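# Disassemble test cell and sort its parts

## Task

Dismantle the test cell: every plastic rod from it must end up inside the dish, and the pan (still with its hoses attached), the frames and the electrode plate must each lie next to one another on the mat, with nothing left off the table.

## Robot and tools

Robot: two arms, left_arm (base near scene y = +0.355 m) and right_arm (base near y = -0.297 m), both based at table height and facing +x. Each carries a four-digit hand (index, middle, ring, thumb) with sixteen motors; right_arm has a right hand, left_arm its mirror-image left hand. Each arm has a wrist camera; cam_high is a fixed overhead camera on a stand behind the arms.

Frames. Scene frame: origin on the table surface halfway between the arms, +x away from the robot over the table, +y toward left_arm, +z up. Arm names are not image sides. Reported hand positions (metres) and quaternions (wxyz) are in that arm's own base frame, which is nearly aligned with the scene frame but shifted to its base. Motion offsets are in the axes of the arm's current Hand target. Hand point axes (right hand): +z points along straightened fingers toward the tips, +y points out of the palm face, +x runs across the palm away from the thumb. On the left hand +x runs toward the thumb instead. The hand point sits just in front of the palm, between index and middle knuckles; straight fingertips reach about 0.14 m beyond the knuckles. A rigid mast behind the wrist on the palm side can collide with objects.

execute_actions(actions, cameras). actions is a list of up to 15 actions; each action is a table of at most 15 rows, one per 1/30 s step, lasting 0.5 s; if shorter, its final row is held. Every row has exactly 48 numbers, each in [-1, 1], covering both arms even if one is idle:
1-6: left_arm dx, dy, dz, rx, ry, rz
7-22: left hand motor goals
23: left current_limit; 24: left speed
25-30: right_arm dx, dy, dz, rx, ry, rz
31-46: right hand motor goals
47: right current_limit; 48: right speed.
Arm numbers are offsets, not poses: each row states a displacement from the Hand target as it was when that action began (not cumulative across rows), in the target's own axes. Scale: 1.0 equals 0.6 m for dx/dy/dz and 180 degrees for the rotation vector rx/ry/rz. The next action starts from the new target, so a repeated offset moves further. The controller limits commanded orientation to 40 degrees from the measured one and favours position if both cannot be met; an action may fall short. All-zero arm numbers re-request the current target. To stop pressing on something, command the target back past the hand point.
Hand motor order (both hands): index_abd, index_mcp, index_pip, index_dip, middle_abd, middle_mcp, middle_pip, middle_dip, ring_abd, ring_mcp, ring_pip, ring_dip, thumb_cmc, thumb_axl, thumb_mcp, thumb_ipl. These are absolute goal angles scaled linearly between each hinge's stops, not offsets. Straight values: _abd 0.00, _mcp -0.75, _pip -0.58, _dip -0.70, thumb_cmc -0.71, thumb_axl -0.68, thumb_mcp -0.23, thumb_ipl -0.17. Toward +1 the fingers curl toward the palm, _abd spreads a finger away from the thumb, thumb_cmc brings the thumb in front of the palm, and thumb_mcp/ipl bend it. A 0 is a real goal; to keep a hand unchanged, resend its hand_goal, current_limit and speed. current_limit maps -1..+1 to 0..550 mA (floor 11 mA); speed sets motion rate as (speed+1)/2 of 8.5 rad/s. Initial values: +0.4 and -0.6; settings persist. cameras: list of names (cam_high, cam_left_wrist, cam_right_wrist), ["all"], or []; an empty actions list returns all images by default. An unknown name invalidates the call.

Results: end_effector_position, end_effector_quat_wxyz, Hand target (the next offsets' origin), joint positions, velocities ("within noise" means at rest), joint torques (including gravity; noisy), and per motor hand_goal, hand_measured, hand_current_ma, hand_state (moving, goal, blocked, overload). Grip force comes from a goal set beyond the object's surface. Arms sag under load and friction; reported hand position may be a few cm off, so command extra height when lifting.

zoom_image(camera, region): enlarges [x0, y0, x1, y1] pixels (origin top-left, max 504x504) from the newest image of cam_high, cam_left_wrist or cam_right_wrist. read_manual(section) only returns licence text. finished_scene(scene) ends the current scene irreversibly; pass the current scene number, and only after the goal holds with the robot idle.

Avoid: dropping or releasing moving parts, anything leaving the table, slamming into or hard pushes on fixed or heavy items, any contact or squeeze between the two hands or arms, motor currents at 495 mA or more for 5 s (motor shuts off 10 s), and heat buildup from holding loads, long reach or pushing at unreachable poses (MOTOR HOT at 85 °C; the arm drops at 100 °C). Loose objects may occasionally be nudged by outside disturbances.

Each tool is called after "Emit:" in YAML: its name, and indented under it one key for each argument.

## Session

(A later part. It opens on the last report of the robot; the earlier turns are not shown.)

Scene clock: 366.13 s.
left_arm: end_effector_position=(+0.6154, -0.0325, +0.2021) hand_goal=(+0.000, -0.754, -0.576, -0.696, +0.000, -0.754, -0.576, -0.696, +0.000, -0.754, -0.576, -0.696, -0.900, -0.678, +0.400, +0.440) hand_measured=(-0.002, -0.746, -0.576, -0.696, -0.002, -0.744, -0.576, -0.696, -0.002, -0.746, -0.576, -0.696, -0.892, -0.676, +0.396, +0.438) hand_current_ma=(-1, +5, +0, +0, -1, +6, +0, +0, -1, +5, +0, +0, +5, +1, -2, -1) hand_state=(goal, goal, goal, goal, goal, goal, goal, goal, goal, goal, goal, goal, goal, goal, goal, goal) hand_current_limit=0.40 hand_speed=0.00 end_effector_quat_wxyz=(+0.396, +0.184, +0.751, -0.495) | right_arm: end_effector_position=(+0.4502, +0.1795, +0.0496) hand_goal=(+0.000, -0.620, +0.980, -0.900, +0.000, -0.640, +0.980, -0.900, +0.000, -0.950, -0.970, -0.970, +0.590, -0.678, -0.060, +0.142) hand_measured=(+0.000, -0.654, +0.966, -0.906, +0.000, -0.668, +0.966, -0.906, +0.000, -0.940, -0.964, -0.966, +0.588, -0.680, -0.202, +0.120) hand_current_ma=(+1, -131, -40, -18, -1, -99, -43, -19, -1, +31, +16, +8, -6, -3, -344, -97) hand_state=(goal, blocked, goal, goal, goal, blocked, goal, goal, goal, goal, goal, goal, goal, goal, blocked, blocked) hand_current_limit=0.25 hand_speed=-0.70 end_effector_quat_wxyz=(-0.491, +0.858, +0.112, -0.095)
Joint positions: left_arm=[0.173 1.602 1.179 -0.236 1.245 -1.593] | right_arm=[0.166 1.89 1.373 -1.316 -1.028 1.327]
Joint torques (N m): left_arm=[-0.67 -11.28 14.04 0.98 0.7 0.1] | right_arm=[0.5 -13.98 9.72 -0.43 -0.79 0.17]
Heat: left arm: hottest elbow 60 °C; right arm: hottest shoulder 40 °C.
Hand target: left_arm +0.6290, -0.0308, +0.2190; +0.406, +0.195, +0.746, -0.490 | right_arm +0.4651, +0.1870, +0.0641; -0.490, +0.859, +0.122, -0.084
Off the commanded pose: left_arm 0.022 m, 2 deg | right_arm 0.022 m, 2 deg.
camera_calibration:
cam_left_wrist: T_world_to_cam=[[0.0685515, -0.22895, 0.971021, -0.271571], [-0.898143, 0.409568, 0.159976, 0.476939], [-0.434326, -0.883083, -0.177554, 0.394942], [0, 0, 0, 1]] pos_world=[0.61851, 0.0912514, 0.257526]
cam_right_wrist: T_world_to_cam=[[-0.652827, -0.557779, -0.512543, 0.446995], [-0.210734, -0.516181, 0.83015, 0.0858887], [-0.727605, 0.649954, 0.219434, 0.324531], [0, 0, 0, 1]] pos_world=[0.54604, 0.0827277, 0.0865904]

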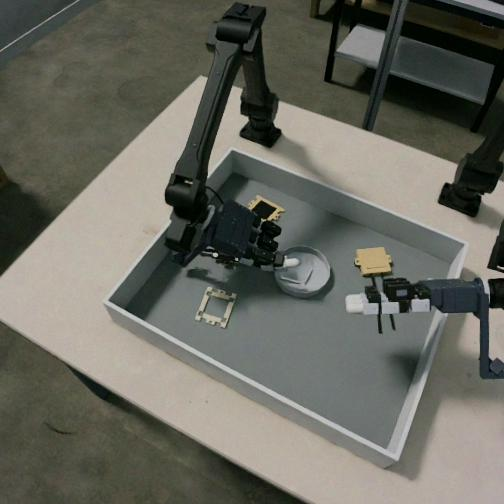

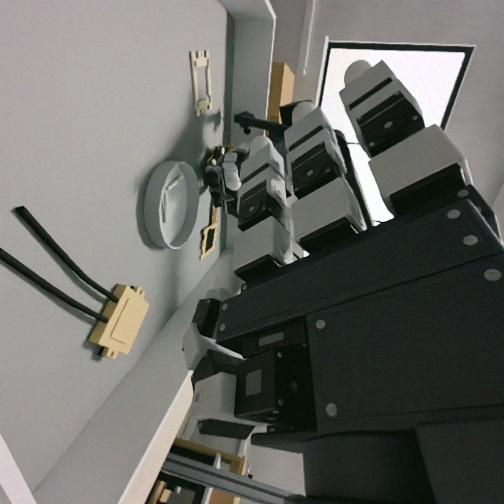

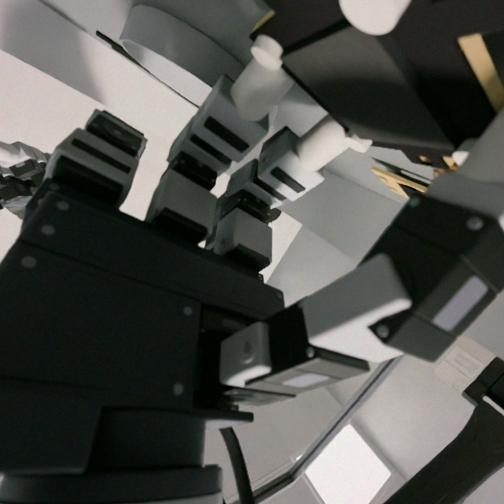

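Emit:
execute_actions:
  actions:
    - [[0,0,0,0,0,0, 0,-0.754,-0.576,-0.696,0,-0.754,-0.576,-0.696,0,-0.754,-0.576,-0.696,-0.9,-0.678,0.4,0.44,0.4,0, 0.004,-0.03,-0.017,0,0,0, 0,-0.62,0.98,-0.9,0,-0.64,0.98,-0.9,0,-0.95,-0.97,-0.97,0.591,-0.677,-0.06,0.143,0.25,-0.7]]
    - [[0,0,0,0,0,0, 0,-0.754,-0.576,-0.696,0,-0.754,-0.576,-0.696,0,-0.754,-0.576,-0.696,-0.9,-0.678,0.4,0.44,0.4,0, 0.002,-0.03,-0.017,0,0,0, 0,-0.62,0.98,-0.9,0,-0.64,0.98,-0.9,0,-0.95,-0.97,-0.97,0.591,-0.677,-0.06,0.143,0.25,-0.7]]
  cameras: ["all"]

Emit:
zoom_image:
  camera: "cam_right_wrist"
  region: [160, 0, 504, 300]

Emit:
zoom_image:
  camera: "cam_left_wrist"
  region: [160, 110, 250, 220]

Emit:
zoom_image:
  camera: "cam_high"
  region: [195, 220, 275, 290]

Scene clock: 367.83 s.
left_arm: end_effector_position=(+0.6154, -0.0325, +0.2021) hand_goal=(+0.000, -0.754, -0.576, -0.696, +0.000, -0.754, -0.576, -0.696, +0.000, -0.754, -0.576, -0.696, -0.900, -0.678, +0.400, +0.440) hand_measured=(-0.002, -0.746, -0.576, -0.696, -0.002, -0.744, -0.576, -0.696, -0.002, -0.746, -0.576, -0.696, -0.892, -0.676, +0.396, +0.438) hand_current_ma=(-1, +5, +0, +0, -1, +6, +0, +0, -1, +5, +0, +0, +5, +1, -2, -1) hand_state=(goal, goal, goal, goal, goal, goal, goal, goal, goal, goal, goal, goal, goal, goal, goal, goal) hand_current_limit=0.40 hand_speed=0.00 end_effector_quat_wxyz=(+0.396, +0.184, +0.751, -0.495) | right_arm: end_effector_position=(+0.4565, +0.1815, +0.0860) hand_goal=(+0.000, -0.620, +0.980, -0.900, +0.000, -0.640, +0.980, -0.900, +0.000, -0.950, -0.970, -0.970, +0.590, -0.678, -0.060, +0.142) hand_measured=(+0.000, -0.654, +0.950, -0.918, +0.000, -0.638, +0.974, -0.904, +0.000, -0.940, -0.964, -0.966, +0.600, -0.678, -0.180, +0.120) hand_current_ma=(+1, -131, -100, -55, -1, +6, -14, -7, -1, +31, +16, +8, +31, +1, -344, -97) hand_state=(goal, blocked, blocked, goal, goal, goal, goal, goal, goal, goal, goal, goal, goal, goal, blocked, blocked) hand_current_limit=0.25 hand_speed=-0.70 end_effector_quat_wxyz=(-0.491, +0.858, +0.111, -0.098)
Joint positions: left_arm=[0.173 1.602 1.179 -0.236 1.245 -1.593] | right_arm=[0.168 1.866 1.442 -1.414 -1.028 1.33]
Joint torques (N m): left_arm=[-0.79 -11.28 14.04 0.99 0.7 0.1] | right_arm=[0.62 -14.74 9.92 -0.44 -0.82 0.17]
Heat: left arm: hottest elbow 60 °C; right arm: hottest shoulder 41 °C.
Hand target: left_arm +0.6290, -0.0308, +0.2190; +0.406, +0.195, +0.746, -0.490 | right_arm +0.4692, +0.1889, +0.1054; -0.490, +0.859, +0.122, -0.084
Off the commanded pose: left_arm 0.022 m, 2 deg | right_arm 0.024 m, 2 deg.
camera_calibration:
cam_left_wrist: T_world_to_cam=[[0.0685515, -0.22895, 0.971021, -0.271571], [-0.898143, 0.409568, 0.159976, 0.476939], [-0.434326, -0.883083, -0.177554, 0.394942], [0, 0, 0, 1]] pos_world=[0.61851, 0.0912514, 0.257526]
cam_right_wrist: T_world_to_cam=[[-0.655773, -0.558828, -0.507615, 0.472038], [-0.205167, -0.515156, 0.832178, 0.0550734], [-0.726545, 0.649866, 0.223172, 0.319036], [0, 0, 0, 1]] pos_world=[0.552643, 0.0848289, 0.122583]

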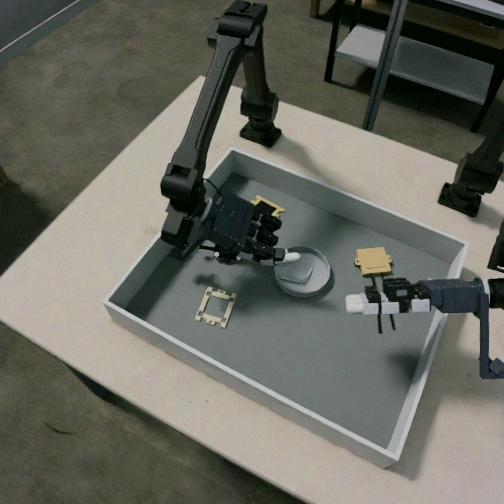

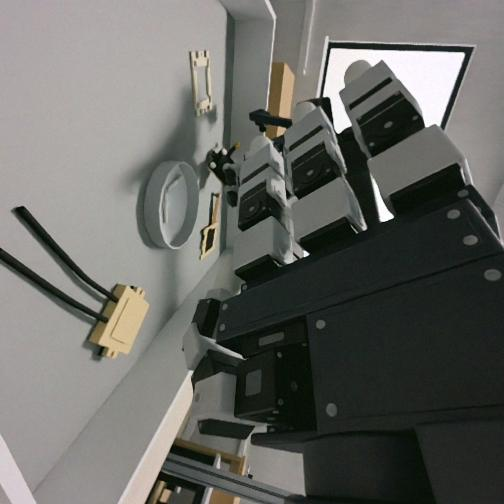

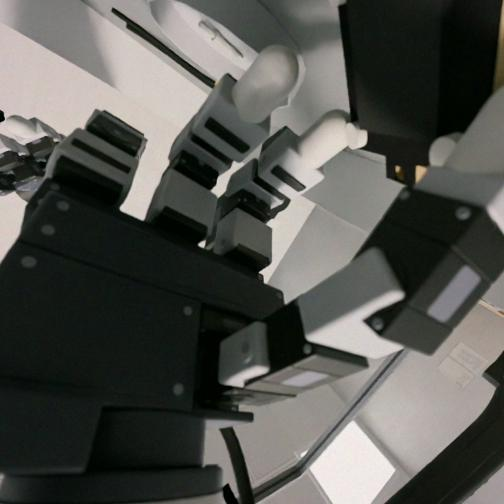

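Scaled by 1.465 from the camera's 504x504 image, which has a finer 720x720 frame.

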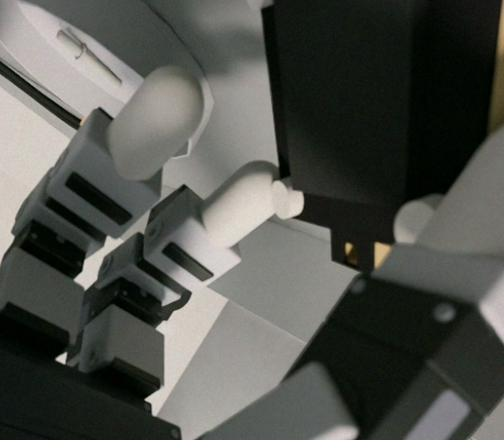

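Scaled by 4.582 from the camera's 504x504 image, which has a finer 720x720 frame.

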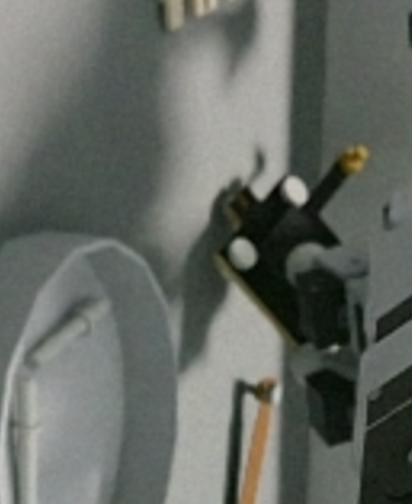

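Scaled by 6.300 from the camera's 504x504 image, which has a finer 720x720 frame.

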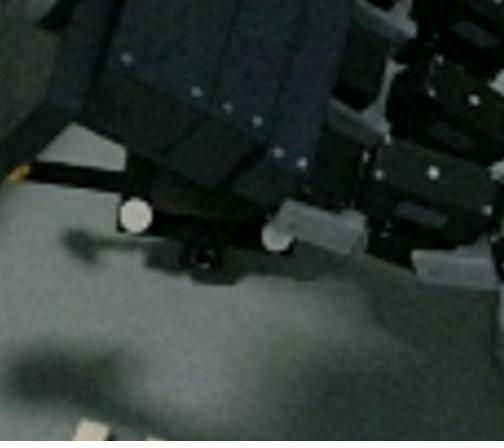

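Emit:
execute_actions:
  actions:
    - [[0,0,0,0,0,0, 0,-0.754,-0.576,-0.696,0,-0.754,-0.576,-0.696,0,-0.754,-0.576,-0.696,-0.9,-0.678,0.4,0.44,0.4,0, -0.004,0.043,0.025,0,0,0, 0,-0.62,0.98,-0.9,0,-0.64,0.98,-0.9,0,-0.95,-0.97,-0.97,0.591,-0.677,-0.06,0.143,0.25,-0.7]]
  cameras: ["cam_left_wrist","cam_right_wrist"]

Emit:
zoom_image:
  camera: "cam_left_wrist"
  region: [190, 120, 250, 200]

Scene clock: 368.90 s.
left_arm: end_effector_position=(+0.6154, -0.0325, +0.2021) hand_goal=(+0.000, -0.754, -0.576, -0.696, +0.000, -0.754, -0.576, -0.696, +0.000, -0.754, -0.576, -0.696, -0.900, -0.678, +0.400, +0.440) hand_measured=(-0.002, -0.746, -0.576, -0.696, -0.002, -0.744, -0.576, -0.696, -0.002, -0.746, -0.576, -0.696, -0.892, -0.676, +0.396, +0.438) hand_current_ma=(-1, +5, +0, +0, -1, +6, +0, +0, -1, +5, +0, +0, +5, +1, -2, -1) hand_state=(goal, goal, goal, goal, goal, goal, goal, goal, goal, goal, goal, goal, goal, goal, goal, goal) hand_current_limit=0.40 hand_speed=0.00 end_effector_quat_wxyz=(+0.396, +0.184, +0.751, -0.495) | right_arm: end_effector_position=(+0.4676, +0.1834, +0.0832) hand_goal=(+0.000, -0.620, +0.980, -0.900, +0.000, -0.640, +0.980, -0.900, +0.000, -0.950, -0.970, -0.970, +0.590, -0.678, -0.060, +0.142) hand_measured=(+0.000, -0.654, +0.950, -0.918, +0.000, -0.638, +0.974, -0.904, +0.000, -0.940, -0.964, -0.966, +0.600, -0.678, -0.180, +0.120) hand_current_ma=(+1, -131, -100, -55, -1, +6, -14, -7, -1, +31, +16, +8, +31, +1, -344, -97) hand_state=(goal, blocked, blocked, goal, goal, goal, goal, goal, goal, goal, goal, goal, goal, goal, blocked, blocked) hand_current_limit=0.25 hand_speed=-0.70 end_effector_quat_wxyz=(-0.492, +0.859, +0.123, -0.077)
Joint positions: left_arm=[0.173 1.602 1.179 -0.236 1.245 -1.593] | right_arm=[0.168 1.866 1.442 -1.365 -1.028 1.331]
Joint torques (N m): left_arm=[-0.73 -11.28 14.04 0.96 0.7 0.1] | right_arm=[0.56 -13.1 6.71 0.32 -0.8 0.15]
Heat: left arm: hottest elbow 60 °C; right arm: hottest shoulder 40 °C.
Hand target: left_arm +0.6290, -0.0308, +0.2190; +0.406, +0.195, +0.746, -0.490 | right_arm +0.4662, +0.1879, +0.0756; -0.490, +0.859, +0.122, -0.085
Off the commanded pose: left_arm 0.022 m, 2 deg | right_arm 0.009 m, 1 deg.
camera_calibration:
cam_left_wrist: T_world_to_cam=[[0.0685515, -0.22895, 0.971021, -0.271571], [-0.898143, 0.409568, 0.159976, 0.476939], [-0.434326, -0.883083, -0.177554, 0.394942], [0, 0, 0, 1]] pos_world=[0.61851, 0.0912514, 0.257526]
cam_right_wrist: T_world_to_cam=[[-0.631023, -0.554396, -0.542637, 0.469487], [-0.2446, -0.521619, 0.817364, 0.0816323], [-0.736193, 0.648505, 0.193549, 0.333748], [0, 0, 0, 1]] pos_world=[0.561928, 0.0864258, 0.123441]
Images, in order (width x height): cam_left_wrist 504x504, cam_right_wrist 504x504.

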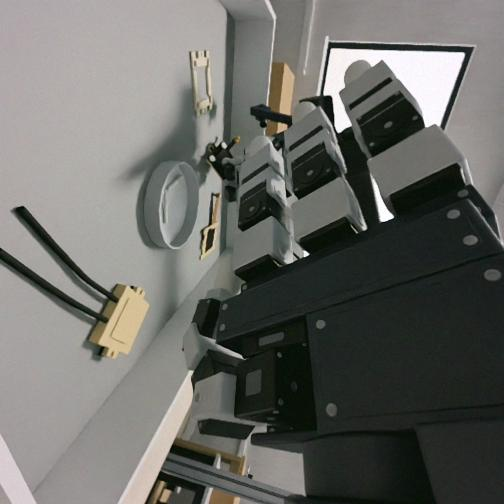

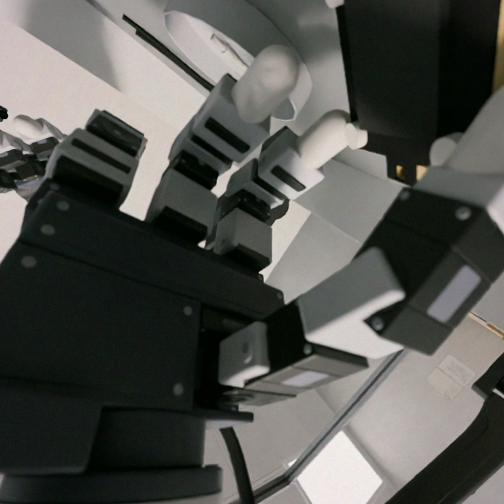

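Scaled by 6.300 from the camera's 504x504 image, which has a finer 720x720 frame.

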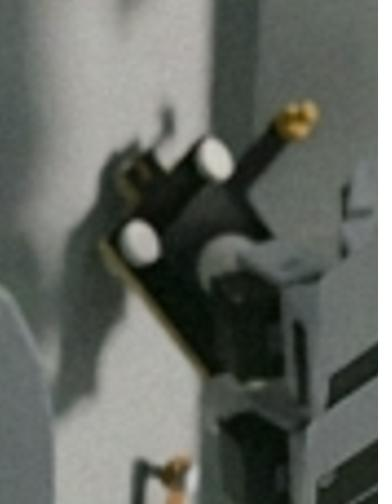

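Emit:
execute_actions:
  actions:
    - [[0,0,0,0,0,0, 0,-0.754,-0.576,-0.696,0,-0.754,-0.576,-0.696,0,-0.754,-0.576,-0.696,-0.9,-0.678,0.4,0.44,0.4,0, -0.008,0.03,0.018,0,0,0, 0,-0.62,0.98,-0.9,0,-0.7,0.98,-0.9,0,-0.95,-0.97,-0.97,0.591,-0.677,-0.06,0.143,0.25,-0.7]]
    - [[0,0,0,0,0,0, 0,-0.754,-0.576,-0.696,0,-0.754,-0.576,-0.696,0,-0.754,-0.576,-0.696,-0.9,-0.678,0.4,0.44,0.4,0, -0.004,0.0216,0.0125,0,0,0, 0,-0.62,0.98,-0.9,0,-0.785,0.98,-0.9,0,-0.95,-0.97,-0.97,0.591,-0.677,-0.06,0.143,0.25,-0.7]]
  cameras: ["cam_left_wrist","cam_right_wrist"]

Emit:
zoom_image:
  camera: "cam_left_wrist"
  region: [180, 120, 250, 210]

Scene clock: 370.83 s.
left_arm: end_effector_position=(+0.6154, -0.0325, +0.2021) hand_goal=(+0.000, -0.754, -0.576, -0.696, +0.000, -0.754, -0.576, -0.696, +0.000, -0.754, -0.576, -0.696, -0.900, -0.678, +0.400, +0.440) hand_measured=(-0.002, -0.746, -0.576, -0.696, -0.002, -0.744, -0.576, -0.696, -0.002, -0.746, -0.576, -0.696, -0.892, -0.676, +0.396, +0.438) hand_current_ma=(-1, +5, +0, +0, -1, +6, +0, +0, -1, +5, +0, +0, +5, +1, -2, -1) hand_state=(goal, goal, goal, goal, goal, goal, goal, goal, goal, goal, goal, goal, goal, goal, goal, goal) hand_current_limit=0.40 hand_speed=0.00 end_effector_quat_wxyz=(+0.396, +0.184, +0.751, -0.495) | right_arm: end_effector_position=(+0.4628, +0.1826, +0.0532) hand_goal=(+0.000, -0.620, +0.980, -0.900, +0.000, -0.786, +0.980, -0.900, +0.000, -0.950, -0.970, -0.970, +0.590, -0.678, -0.060, +0.142) hand_measured=(+0.000, -0.654, +0.950, -0.918, +0.000, -0.772, +0.974, -0.902, +0.000, -0.940, -0.964, -0.966, +0.600, -0.678, -0.178, +0.120) hand_current_ma=(+1, -131, -100, -55, -1, +46, -13, -7, -1, +31, +16, +8, +31, +1, -344, -97) hand_state=(goal, blocked, blocked, goal, goal, goal, goal, goal, goal, goal, goal, goal, goal, goal, blocked, blocked) hand_current_limit=0.25 hand_speed=-0.70 end_effector_quat_wxyz=(-0.492, +0.859, +0.126, -0.072)
Joint positions: left_arm=[0.173 1.602 1.179 -0.236 1.245 -1.593] | right_arm=[0.168 1.882 1.381 -1.276 -1.028 1.331]
Joint torques (N m): left_arm=[-0.79 -11.22 14.04 0.98 0.7 0.1] | right_arm=[0.38 -12.4 5.97 0.27 -0.79 0.11]
Heat: left arm: hottest elbow 60 °C; right arm: hottest shoulder 41 °C.
Hand target: left_arm +0.6290, -0.0308, +0.2190; +0.406, +0.195, +0.746, -0.490 | right_arm +0.4583, +0.1857, +0.0397; -0.490, +0.859, +0.122, -0.085
Off the commanded pose: left_arm 0.022 m, 2 deg | right_arm 0.014 m, 2 deg.
camera_calibration:
cam_left_wrist: T_world_to_cam=[[0.0685515, -0.22895, 0.971021, -0.271571], [-0.898143, 0.409568, 0.159976, 0.476939], [-0.434326, -0.883083, -0.177554, 0.394942], [0, 0, 0, 1]] pos_world=[0.61851, 0.0912514, 0.257526]
cam_right_wrist: T_world_to_cam=[[-0.62465, -0.553329, -0.551034, 0.447011], [-0.254041, -0.523264, 0.813423, 0.109407], [-0.738428, 0.64809, 0.186289, 0.338021], [0, 0, 0, 1]] pos_world=[0.556624, 0.0855252, 0.0943551]
Images, in order (width x height): cam_left_wrist 504x504, cam_right_wrist 504x504.

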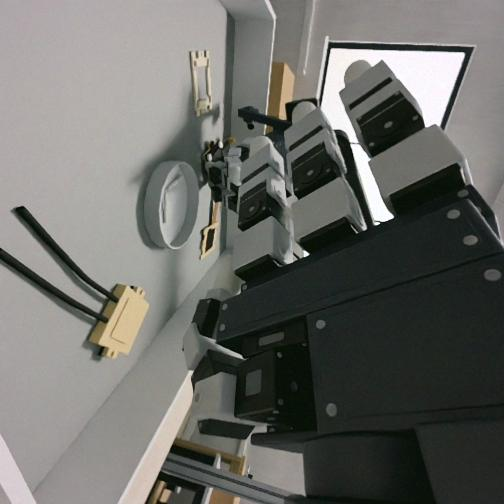

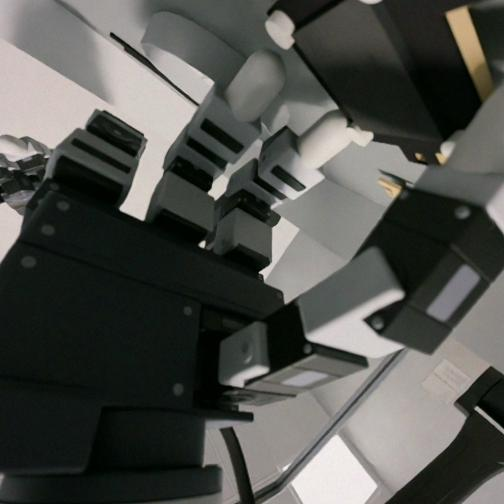

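Scaled by 5.600 from the camera's 504x504 image, which has a finer 720x720 frame.

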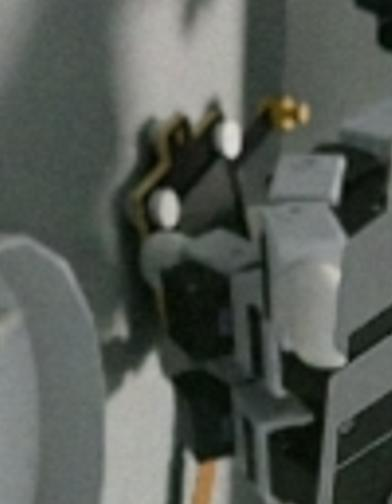

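Emit:
zoom_image:
  camera: "cam_right_wrist"
  region: [330, 0, 504, 200]

Emit:
zoom_image:
  camera: "cam_high"
  region: [195, 220, 275, 290]

Scaled by 2.520 from the camera's 504x504 image, which has a finer 720x720 frame.

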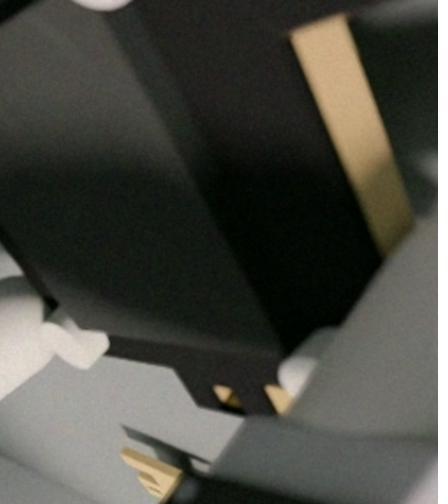

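This scene's latest camera images include none from cam_high. They are from: cam_left_wrist, cam_right_wrist. cam_high's image comes with the result of a call that names it in "cameras".

Emit:
execute_actions:
  actions:
    - [[0,0,0,0,0,0, 0,-0.754,-0.576,-0.696,0,-0.754,-0.576,-0.696,0,-0.754,-0.576,-0.696,-0.9,-0.678,0.4,0.44,0.4,0, -0.004,0.0144,0.0083,0,0,0, 0,-0.62,0.98,-0.9,0,-0.785,0.98,-0.9,0,-0.95,-0.97,-0.97,0.591,-0.677,-0.06,0.143,0.25,-0.7]]
    - [[0,0,0,0,0,0, 0,-0.754,-0.576,-0.696,0,-0.754,-0.576,-0.696,0,-0.754,-0.576,-0.696,-0.9,-0.678,0.4,0.44,0.4,0, -0.002,0.0087,0.005,0,0,0, 0,-0.62,0.98,-0.9,0,-0.785,0.98,-0.9,0,-0.95,-0.97,-0.97,0.591,-0.677,-0.06,0.143,0.25,-0.7]]
  cameras: ["cam_left_wrist","cam_right_wrist"]

Emit:
zoom_image:
  camera: "cam_left_wrist"
  region: [180, 120, 250, 210]

Scene clock: 372.77 s.
left_arm: end_effector_position=(+0.6154, -0.0325, +0.2021) hand_goal=(+0.000, -0.754, -0.576, -0.696, +0.000, -0.754, -0.576, -0.696, +0.000, -0.754, -0.576, -0.696, -0.900, -0.678, +0.400, +0.440) hand_measured=(-0.002, -0.746, -0.576, -0.696, -0.002, -0.744, -0.576, -0.696, -0.002, -0.746, -0.576, -0.696, -0.892, -0.676, +0.396, +0.438) hand_current_ma=(-1, +5, +0, +0, -1, +6, +0, +0, -1, +5, +0, +0, +5, +1, -2, -1) hand_state=(goal, goal, goal, goal, goal, goal, goal, goal, goal, goal, goal, goal, goal, goal, goal, goal) hand_current_limit=0.40 hand_speed=0.00 end_effector_quat_wxyz=(+0.396, +0.184, +0.751, -0.495) | right_arm: end_effector_position=(+0.4628, +0.1828, +0.0449) hand_goal=(+0.000, -0.620, +0.980, -0.900, +0.000, -0.786, +0.980, -0.900, +0.000, -0.950, -0.970, -0.970, +0.590, -0.678, -0.060, +0.142) hand_measured=(+0.000, -0.656, +0.960, -0.918, +0.000, -0.772, +0.976, -0.902, +0.000, -0.940, -0.964, -0.966, +0.600, -0.678, -0.176, +0.118) hand_current_ma=(+1, -135, -66, -55, -1, +46, -13, -7, -1, +31, +16, +8, +31, +1, -344, -115) hand_state=(goal, blocked, blocked, goal, goal, goal, goal, goal, goal, goal, goal, goal, goal, goal, blocked, blocked) hand_current_limit=0.25 hand_speed=-0.70 end_effector_quat_wxyz=(-0.493, +0.858, +0.128, -0.067)
Joint positions: left_arm=[0.173 1.602 1.179 -0.236 1.245 -1.593] | right_arm=[0.168 1.885 1.363 -1.241 -1.029 1.333]
Joint torques (N m): left_arm=[-0.79 -11.28 14.02 0.98 0.7 0.1] | right_arm=[0.32 -11.69 5.18 0.43 -0.71 0.07]
Heat: left arm: hottest elbow 60 °C; right arm: hottest shoulder 41 °C.
Hand target: left_arm +0.6290, -0.0308, +0.2190; +0.406, +0.195, +0.746, -0.490 | right_arm +0.4546, +0.1845, +0.0239; -0.490, +0.859, +0.122, -0.084
Off the commanded pose: left_arm 0.022 m, 2 deg | right_arm 0.022 m, 2 deg.
camera_calibration:
cam_left_wrist: T_world_to_cam=[[0.0685515, -0.22895, 0.971021, -0.271571], [-0.898143, 0.409568, 0.159976, 0.476939], [-0.434326, -0.883083, -0.177554, 0.394942], [0, 0, 0, 1]] pos_world=[0.61851, 0.0912514, 0.257526]
cam_right_wrist: T_world_to_cam=[[-0.619004, -0.550779, -0.55989, 0.439917], [-0.26394, -0.525537, 0.808793, 0.121443], [-0.739709, 0.648424, 0.179936, 0.340206], [0, 0, 0, 1]] pos_world=[0.556018, 0.0855222, 0.0868672]
Images, in order (width x height): cam_left_wrist 504x504, cam_right_wrist 504x504.

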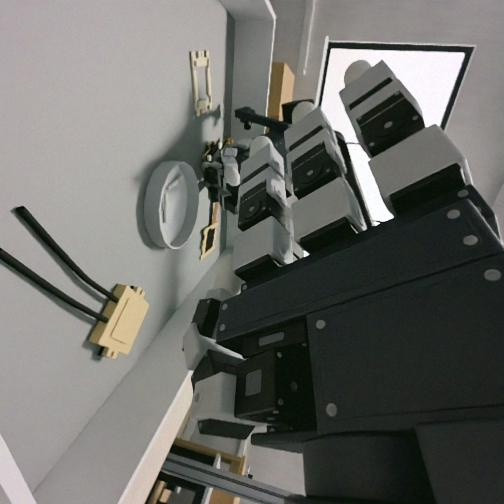

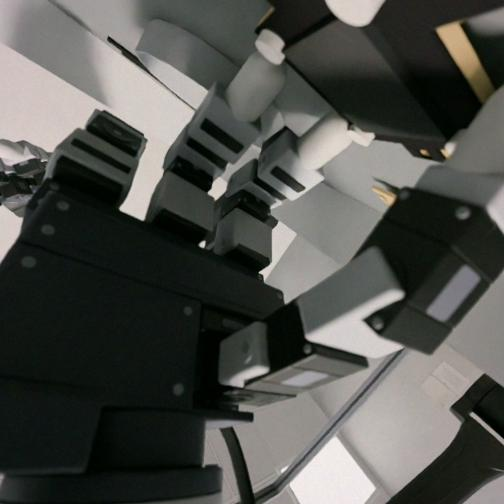

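Scaled by 5.600 from the camera's 504x504 image, which has a finer 720x720 frame.

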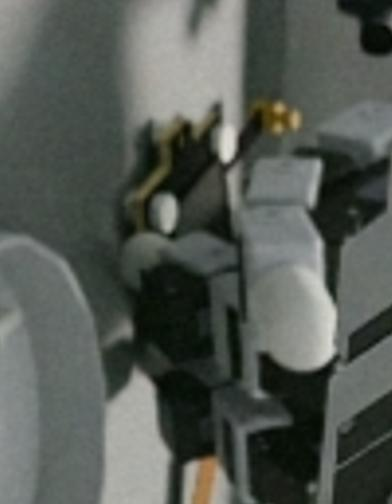

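Emit:
execute_actions:
  actions:
    - [[0,0,0,0,0,0, 0,-0.754,-0.576,-0.696,0,-0.754,-0.576,-0.696,0,-0.754,-0.576,-0.696,-0.9,-0.678,0.4,0.44,0.4,0, 0,-0.0144,-0.0083,0,0,0, 0,-0.72,0.98,-0.9,0,-0.785,0.98,-0.9,0,-0.95,-0.97,-0.97,0.591,-0.677,-0.22,0.143,0.25,-0.8]]
    - [[0,0,0,0,0,0, 0,-0.754,-0.576,-0.696,0,-0.754,-0.576,-0.696,0,-0.754,-0.576,-0.696,-0.9,-0.678,0.4,0.44,0.4,0, 0,0,0,0,0,0, 0,-0.785,0.98,-0.9,0,-0.785,0.98,-0.9,0,-0.95,-0.97,-0.97,0.591,-0.677,-0.27,0.143,0.3,-0.8]]
    - [[0,0,0,0,0,0, 0,-0.754,-0.576,-0.696,0,-0.754,-0.576,-0.696,0,-0.754,-0.576,-0.696,-0.9,-0.678,0.4,0.44,0.4,0, 0.01,-0.06,-0.034,0,0,0, 0,-0.785,0.98,-0.9,0,-0.785,0.98,-0.9,0,-0.95,-0.97,-0.97,0.591,-0.677,-0.27,0.143,0.3,-0.5]]
    - [[0,0,0,0,0,0, 0,-0.754,-0.576,-0.696,0,-0.754,-0.576,-0.696,0,-0.754,-0.576,-0.696,-0.9,-0.678,0.4,0.44,0.4,0, 0,-0.06,-0.035,0,0,0, 0,-0.785,0.98,-0.9,0,-0.785,0.98,-0.9,0,-0.95,-0.97,-0.97,0.591,-0.677,-0.27,0.143,0.3,-0.5]]
    - [[0,0,0,0,0,0, 0,-0.754,-0.576,-0.696,0,-0.754,-0.576,-0.696,0,-0.754,-0.576,-0.696,-0.9,-0.678,0.4,0.44,0.4,0, -0.03,-0.06,-0.15,0,0,0, 0,-0.785,0.98,-0.9,0,-0.785,0.98,-0.9,0,-0.95,-0.97,-0.97,0.591,-0.677,-0.27,0.143,0.3,-0.5]]
  cameras: ["all"]

Emit:
zoom_image:
  camera: "cam_high"
  region: [190, 220, 270, 290]

Emit:
zoom_image:
  camera: "cam_left_wrist"
  region: [180, 120, 250, 210]

Scene clock: 378.87 s.
left_arm: end_effector_position=(+0.6154, -0.0325, +0.2021) hand_goal=(+0.000, -0.754, -0.576, -0.696, +0.000, -0.754, -0.576, -0.696, +0.000, -0.754, -0.576, -0.696, -0.900, -0.678, +0.400, +0.440) hand_measured=(-0.002, -0.746, -0.576, -0.696, -0.002, -0.744, -0.576, -0.696, -0.002, -0.746, -0.576, -0.696, -0.892, -0.676, +0.396, +0.438) hand_current_ma=(-1, +5, +0, +0, -1, +6, +0, +0, -1, +5, +0, +0, +5, +1, -2, -1) hand_state=(goal, goal, goal, goal, goal, goal, goal, goal, goal, goal, goal, goal, goal, goal, goal, goal) hand_current_limit=0.40 hand_speed=0.00 end_effector_quat_wxyz=(+0.396, +0.184, +0.751, -0.495) | right_arm: end_effector_position=(+0.4539, +0.1233, +0.1872) hand_goal=(+0.000, -0.786, +0.980, -0.900, +0.000, -0.786, +0.980, -0.900, +0.000, -0.950, -0.970, -0.970, +0.590, -0.678, -0.270, +0.142) hand_measured=(+0.000, -0.774, +0.974, -0.904, +0.000, -0.772, +0.976, -0.902, +0.000, -0.940, -0.964, -0.966, +0.594, -0.678, -0.266, +0.140) hand_current_ma=(+1, +40, -13, -8, -1, +43, -11, -7, -1, +31, +16, +8, +8, +1, +15, -6) hand_state=(goal, goal, goal, goal, goal, goal, goal, goal, goal, goal, goal, goal, goal, goal, goal, goal) hand_current_limit=0.30 hand_speed=-0.50 end_effector_quat_wxyz=(-0.485, +0.866, +0.099, -0.070)
Joint positions: left_arm=[0.173 1.602 1.179 -0.236 1.245 -1.593] | right_arm=[0.058 1.742 1.552 -1.694 -0.991 1.23]
Joint torques (N m): left_arm=[-0.79 -11.22 14.04 0.98 0.7 0.1] | right_arm=[0.26 -12.04 9.87 -0.53 -0.65 -0.05]
Heat: left arm: hottest elbow 60 °C; right arm: hottest shoulder 41 °C.
Hand target: left_arm +0.6290, -0.0308, +0.2190; +0.406, +0.195, +0.746, -0.490 | right_arm +0.4645, +0.1260, +0.1938; -0.490, +0.859, +0.122, -0.084
Off the commanded pose: left_arm 0.022 m, 2 deg | right_arm 0.013 m, 3 deg.
joint sent to its limit (right arm) — joint 4 (wrist pitch), lower limit. The joint targets are off in orientation, not in position.
camera_calibration:
cam_left_wrist: T_world_to_cam=[[0.0685515, -0.22895, 0.971021, -0.271571], [-0.898143, 0.409568, 0.159976, 0.476939], [-0.434326, -0.883083, -0.177554, 0.394942], [0, 0, 0, 1]] pos_world=[0.61851, 0.0912514, 0.257526]
cam_right_wrist: T_world_to_cam=[[-0.662104, -0.53458, -0.525206, 0.492278], [-0.262421, -0.491067, 0.830655, -0.0363023], [-0.701964, 0.687806, 0.184853, 0.32374], [0, 0, 0, 1]] pos_world=[0.543667, 0.0226653, 0.228858]

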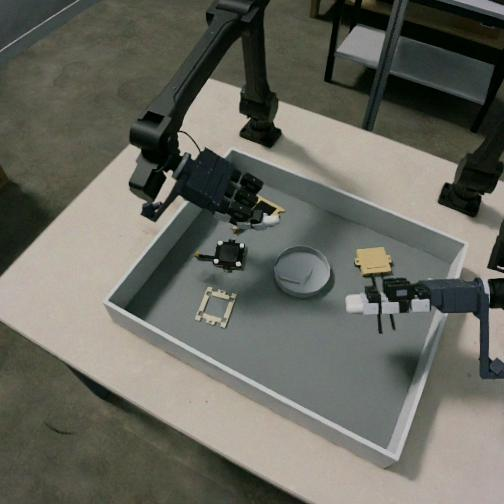

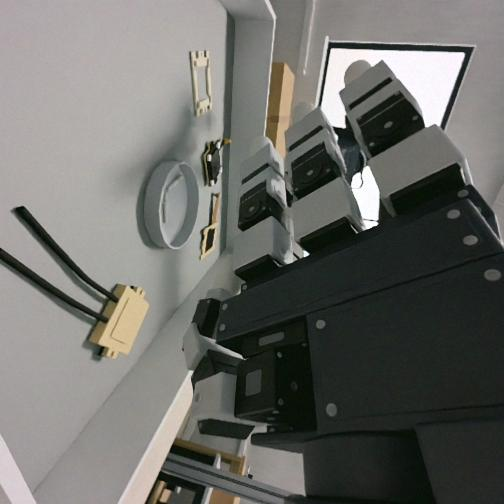

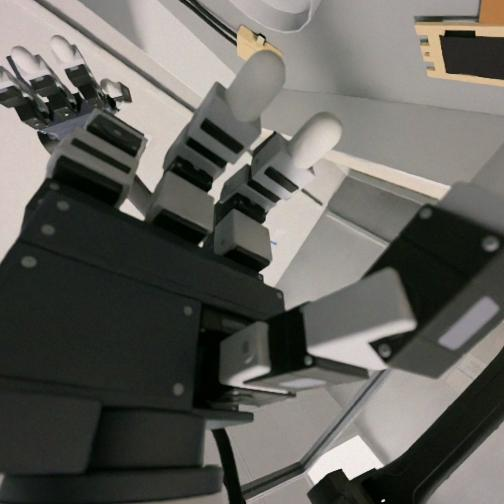

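Scaled by 6.300 from the camera's 504x504 image, which has a finer 720x720 frame.

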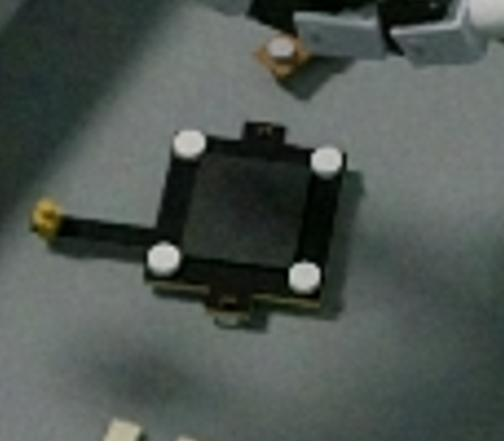

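Scaled by 5.600 from the camera's 504x504 image, which has a finer 720x720 frame.

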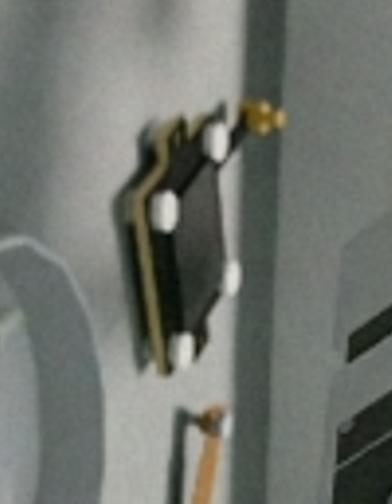

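Emit:
execute_actions:
  actions:
    - [[0,0,0,0,0,0, 0,-0.754,-0.576,-0.696,0,-0.754,-0.576,-0.696,0,-0.754,-0.576,-0.696,-0.9,-0.678,0.4,0.44,0.4,0, 0.0243,0.044,0.121,0,0,0, 0,-0.785,0.98,-0.9,0,-0.785,0.98,-0.9,0,-0.95,-0.97,-0.97,0.591,-0.677,-0.27,0.143,0.3,-0.5]]
    - [[0,0,0,0,0,0, 0,-0.754,-0.576,-0.696,0,-0.754,-0.576,-0.696,0,-0.754,-0.576,-0.696,-0.9,-0.678,0.4,0.44,0.4,0, 0,0.06,0.0347,0,0,0, 0,-0.785,0.98,-0.9,0,-0.785,0.98,-0.9,0,-0.95,-0.97,-0.97,0.591,-0.677,-0.27,0.143,0.3,-0.5]]
    - [[0,0,0,0,0,0, 0,-0.754,-0.576,-0.696,0,-0.754,-0.576,-0.696,0,-0.754,-0.576,-0.696,-0.9,-0.678,0.4,0.44,0.4,0, 0,0.05,0.029,0,0,0, 0,-0.785,0.98,-0.9,0,-0.785,0.98,-0.9,0,-0.95,-0.97,-0.97,0.591,-0.677,-0.27,0.143,0.3,-0.5]]
  cameras: ["cam_high"]

Scene clock: 389.07 s.
left_arm: end_effector_position=(+0.6154, -0.0325, +0.2021) hand_goal=(+0.000, -0.754, -0.576, -0.696, +0.000, -0.754, -0.576, -0.696, +0.000, -0.754, -0.576, -0.696, -0.900, -0.678, +0.400, +0.440) hand_measured=(-0.002, -0.746, -0.576, -0.696, -0.002, -0.744, -0.576, -0.696, -0.002, -0.746, -0.576, -0.696, -0.892, -0.676, +0.396, +0.438) hand_current_ma=(-1, +5, +0, +0, -1, +6, +0, +0, -1, +5, +0, +0, +5, +1, -2, -1) hand_state=(goal, goal, goal, goal, goal, goal, goal, goal, goal, goal, goal, goal, goal, goal, goal, goal) hand_current_limit=0.40 hand_speed=0.00 end_effector_quat_wxyz=(+0.396, +0.184, +0.751, -0.495) | right_arm: end_effector_position=(+0.4621, +0.1799, +0.0698) hand_goal=(+0.000, -0.786, +0.980, -0.900, +0.000, -0.786, +0.980, -0.900, +0.000, -0.950, -0.970, -0.970, +0.590, -0.678, -0.270, +0.142) hand_measured=(+0.000, -0.774, +0.976, -0.904, +0.000, -0.772, +0.976, -0.902, +0.000, -0.940, -0.964, -0.966, +0.592, -0.678, -0.266, +0.140) hand_current_ma=(+1, +38, -12, -8, -1, +42, -11, -7, -1, +31, +16, +8, +4, +1, +14, -6) hand_state=(goal, goal, goal, goal, goal, goal, goal, goal, goal, goal, goal, goal, goal, goal, goal, goal) hand_current_limit=0.30 hand_speed=-0.50 end_effector_quat_wxyz=(-0.490, +0.858, +0.134, -0.075)
Joint positions: left_arm=[0.173 1.602 1.179 -0.236 1.245 -1.593] | right_arm=[0.165 1.869 1.409 -1.349 -1.021 1.291]
Joint torques (N m): left_arm=[-0.79 -11.22 14.02 0.98 0.71 0.1] | right_arm=[-0.79 -12.28 6.15 0.18 -0.88 0.15]
Heat: left arm: hottest elbow 61 °C; right arm: hottest shoulder 42 °C.
Hand target: left_arm +0.6290, -0.0308, +0.2190; +0.406, +0.195, +0.746, -0.490 | right_arm +0.4609, +0.1761, +0.0577; -0.490, +0.859, +0.122, -0.084
Off the commanded pose: left_arm 0.022 m, 2 deg | right_arm 0.013 m, 2 deg.
Images, in order (width x height): cam_high 504x504.

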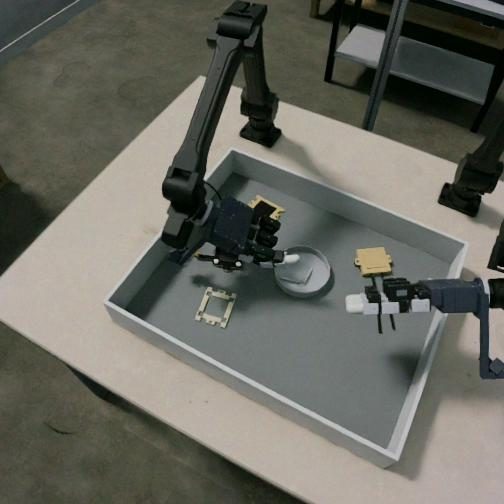

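Emit:
execute_actions:
  actions:
    - [[0,0,0,0,0,0, 0,-0.754,-0.576,-0.696,0,-0.754,-0.576,-0.696,0,-0.754,-0.576,-0.696,-0.9,-0.678,0.4,0.44,0.4,0, -0.004,0.022,0.0127,0,0,0, 0,-0.785,0.98,-0.9,0,-0.785,0.98,-0.9,0,-0.95,-0.97,-0.97,0.591,-0.677,-0.27,0.143,0.3,-0.5]]
    - [[0,0,0,0,0,0, 0,-0.754,-0.576,-0.696,0,-0.754,-0.576,-0.696,0,-0.754,-0.576,-0.696,-0.9,-0.678,0.4,0.44,0.4,0, -0.004,0.016,0.0093,0,0,0, 0,-0.785,0.98,-0.9,0,-0.785,0.98,-0.9,0,-0.95,-0.97,-0.97,0.591,-0.677,-0.27,0.143,0.3,-0.5]]
  cameras: ["cam_right_wrist"]

Emit:
zoom_image:
  camera: "cam_right_wrist"
  region: [304, 0, 504, 200]

Scene clock: 390.80 s.
left_arm: end_effector_position=(+0.6154, -0.0325, +0.2021) hand_goal=(+0.000, -0.754, -0.576, -0.696, +0.000, -0.754, -0.576, -0.696, +0.000, -0.754, -0.576, -0.696, -0.900, -0.678, +0.400, +0.440) hand_measured=(-0.002, -0.746, -0.576, -0.696, -0.002, -0.744, -0.576, -0.696, -0.002, -0.746, -0.576, -0.696, -0.892, -0.676, +0.396, +0.438) hand_current_ma=(-1, +5, +0, +0, -1, +6, +0, +0, -1, +5, +0, +0, +5, +1, -2, -1) hand_state=(goal, goal, goal, goal, goal, goal, goal, goal, goal, goal, goal, goal, goal, goal, goal, goal) hand_current_limit=0.40 hand_speed=0.00 end_effector_quat_wxyz=(+0.396, +0.184, +0.751, -0.495) | right_arm: end_effector_position=(+0.4586, +0.1793, +0.0469) hand_goal=(+0.000, -0.786, +0.980, -0.900, +0.000, -0.786, +0.980, -0.900, +0.000, -0.950, -0.970, -0.970, +0.590, -0.678, -0.270, +0.142) hand_measured=(+0.000, -0.774, +0.976, -0.904, +0.000, -0.772, +0.976, -0.902, +0.000, -0.940, -0.964, -0.966, +0.592, -0.678, -0.266, +0.140) hand_current_ma=(+1, +38, -12, -8, -1, +42, -11, -7, -1, +31, +16, +8, +4, +1, +14, -6) hand_state=(goal, goal, goal, goal, goal, goal, goal, goal, goal, goal, goal, goal, goal, goal, goal, goal) hand_current_limit=0.30 hand_speed=-0.50 end_effector_quat_wxyz=(-0.490, +0.858, +0.136, -0.073)
Joint positions: left_arm=[0.173 1.602 1.179 -0.236 1.245 -1.593] | right_arm=[0.165 1.885 1.367 -1.285 -1.021 1.291]
Joint torques (N m): left_arm=[-0.79 -11.28 14.04 0.99 0.7 0.1] | right_arm=[-0.91 -11.93 5.68 0.24 -0.86 0.12]
Heat: left arm: hottest elbow 61 °C; right arm: hottest shoulder 42 °C.
Hand target: left_arm +0.6290, -0.0308, +0.2190; +0.406, +0.195, +0.746, -0.490 | right_arm +0.4555, +0.1744, +0.0313; -0.490, +0.859, +0.122, -0.085
Off the commanded pose: left_arm 0.022 m, 2 deg | right_arm 0.016 m, 2 deg.
camera_calibration:
cam_right_wrist: T_world_to_cam=[[-0.609815, -0.565023, -0.555765, 0.434566], [-0.25097, -0.527485, 0.811649, 0.111152], [-0.751758, 0.634436, 0.179864, 0.34711], [0, 0, 0, 1]] pos_world=[0.553844, 0.0839518, 0.0888674]
Images, in order (width x height): cam_right_wrist 504x504.

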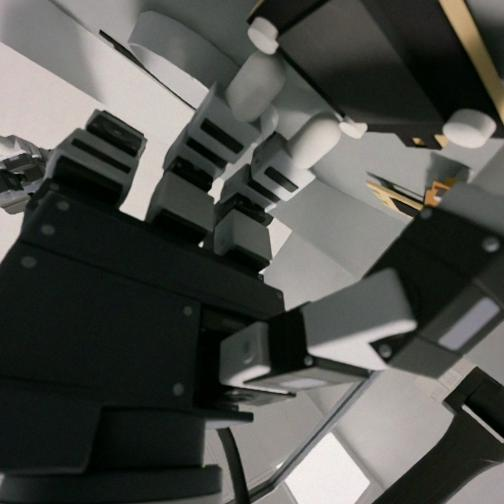

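Scaled by 2.520 from the camera's 504x504 image, which has a finer 720x720 frame.

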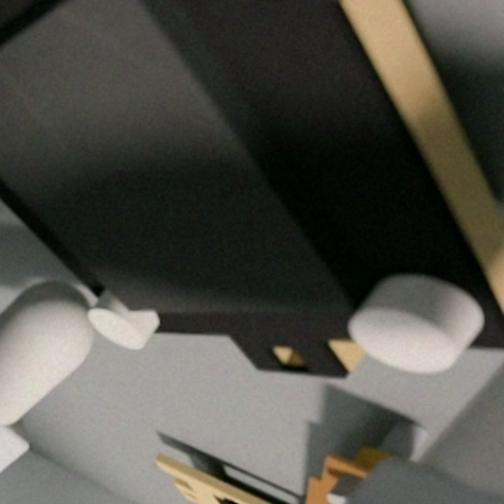

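Emit:
execute_actions:
  actions:
    - [[0,0,0,0,0,0, 0,-0.754,-0.576,-0.696,0,-0.754,-0.576,-0.696,0,-0.754,-0.576,-0.696,-0.9,-0.678,0.4,0.44,0.4,0, 0.003,0.007,0.007,0,0,0, 0,-0.785,0.98,-0.9,0,-0.785,0.98,-0.9,0,-0.95,-0.97,-0.97,0.591,-0.677,-0.27,0.143,0.3,-0.5]]
    - [[0,0,0,0,0,0, 0,-0.754,-0.576,-0.696,0,-0.754,-0.576,-0.696,0,-0.754,-0.576,-0.696,-0.9,-0.678,0.4,0.44,0.4,0, 0,0,0,0,0,0, 0,-0.74,0.98,-0.9,0,-0.74,0.98,-0.9,0,-0.95,-0.97,-0.97,0.591,-0.677,-0.2,0.143,0.2,-0.6]]
    - [[0,0,0,0,0,0, 0,-0.754,-0.576,-0.696,0,-0.754,-0.576,-0.696,0,-0.754,-0.576,-0.696,-0.9,-0.678,0.4,0.44,0.4,0, 0.03,-0.022,0.022,0,0,0, 0,-0.74,0.98,-0.9,0,-0.74,0.98,-0.9,0,-0.95,-0.97,-0.97,0.591,-0.677,-0.2,0.143,0.3,-0.6]]
    - [[0,0,0,0,0,0, 0,-0.754,-0.576,-0.696,0,-0.754,-0.576,-0.696,0,-0.754,-0.576,-0.696,-0.9,-0.678,0.4,0.44,0.4,0, 0.03,-0.022,0.022,0,0,0, 0,-0.74,0.98,-0.9,0,-0.74,0.98,-0.9,0,-0.95,-0.97,-0.97,0.591,-0.677,-0.2,0.143,0.3,-0.6]]
  cameras: ["all"]

Emit:
zoom_image:
  camera: "cam_high"
  region: [180, 190, 320, 330]

Scene clock: 394.17 s.
left_arm: end_effector_position=(+0.6154, -0.0325, +0.2021) hand_goal=(+0.000, -0.754, -0.576, -0.696, +0.000, -0.754, -0.576, -0.696, +0.000, -0.754, -0.576, -0.696, -0.900, -0.678, +0.400, +0.440) hand_measured=(-0.002, -0.746, -0.576, -0.696, -0.002, -0.744, -0.576, -0.696, -0.002, -0.746, -0.576, -0.696, -0.892, -0.676, +0.396, +0.438) hand_current_ma=(-1, +5, +0, +0, -1, +6, +0, +0, -1, +5, +0, +0, +5, +1, -2, -1) hand_state=(goal, goal, goal, goal, goal, goal, goal, goal, goal, goal, goal, goal, goal, goal, goal, goal) hand_current_limit=0.40 hand_speed=0.00 end_effector_quat_wxyz=(+0.396, +0.184, +0.751, -0.495) | right_arm: end_effector_position=(+0.4669, +0.2116, +0.0400) hand_goal=(+0.000, -0.740, +0.980, -0.900, +0.000, -0.740, +0.980, -0.900, +0.000, -0.950, -0.970, -0.970, +0.590, -0.678, -0.200, +0.142) hand_measured=(+0.000, -0.734, +0.978, -0.902, +0.000, -0.722, +0.992, -0.892, +0.000, -0.940, -0.964, -0.966, +0.586, -0.678, -0.212, +0.134) hand_current_ma=(+1, +14, -3, -3, -1, +59, +38, +19, -1, +31, +16, +8, -12, +0, -50, -30) hand_state=(goal, goal, goal, goal, goal, goal, goal, goal, goal, goal, goal, goal, goal, goal, goal, goal) hand_current_limit=0.30 hand_speed=-0.60 end_effector_quat_wxyz=(-0.489, +0.860, +0.117, -0.087)
Joint positions: left_arm=[0.173 1.602 1.179 -0.236 1.245 -1.593] | right_arm=[0.222 1.924 1.407 -1.203 -1.032 1.438]
Joint torques (N m): left_arm=[-0.79 -11.22 14.05 0.98 0.71 0.1] | right_arm=[0.67 -12.04 9.46 0.5 -1.08 0.13]
Heat: left arm: hottest elbow 61 °C; right arm: hottest shoulder 42 °C.
Hand target: left_arm +0.6290, -0.0308, +0.2190; +0.406, +0.195, +0.746, -0.490 | right_arm +0.4809, +0.2214, +0.0341; -0.490, +0.859, +0.122, -0.085
Off the commanded pose: left_arm 0.022 m, 2 deg | right_arm 0.018 m, 1 deg.
camera_calibration:
cam_left_wrist: T_world_to_cam=[[0.0685515, -0.22895, 0.971021, -0.271571], [-0.898143, 0.409568, 0.159976, 0.476939], [-0.434326, -0.883083, -0.177554, 0.394942], [0, 0, 0, 1]] pos_world=[0.61851, 0.0912514, 0.257526]
cam_right_wrist: T_world_to_cam=[[-0.643247, -0.559027, -0.523185, 0.467105], [-0.227212, -0.513163, 0.827671, 0.121167], [-0.731169, 0.65127, 0.203073, 0.319952], [0, 0, 0, 1]] pos_world=[0.561933, 0.114928, 0.0791226]

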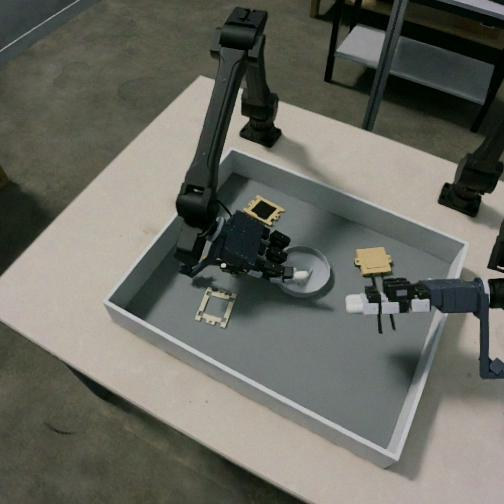

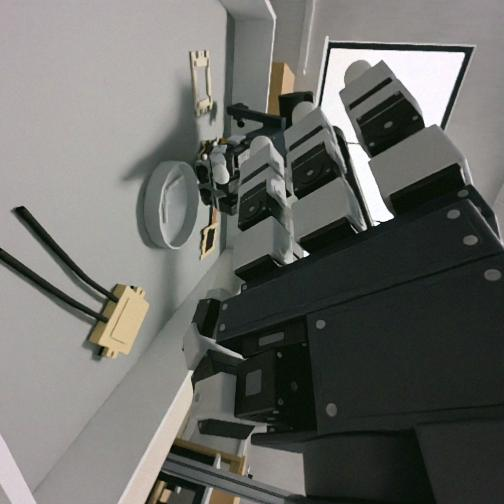

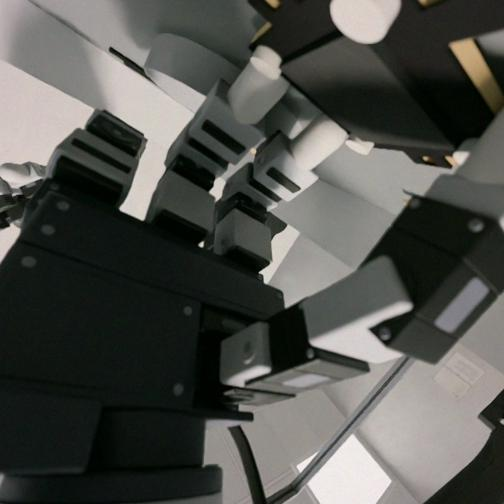

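Scaled by 3.600 from the camera's 504x504 image, which has a finer 720x720 frame.

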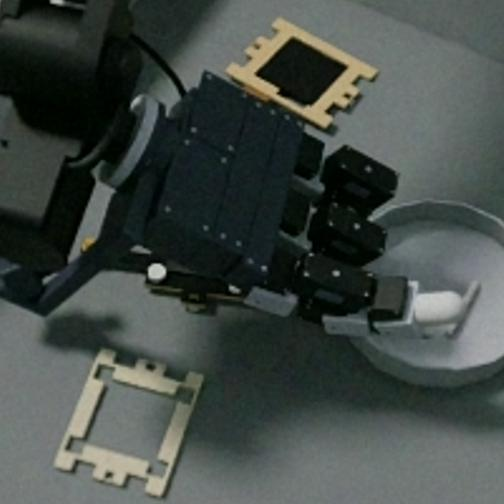

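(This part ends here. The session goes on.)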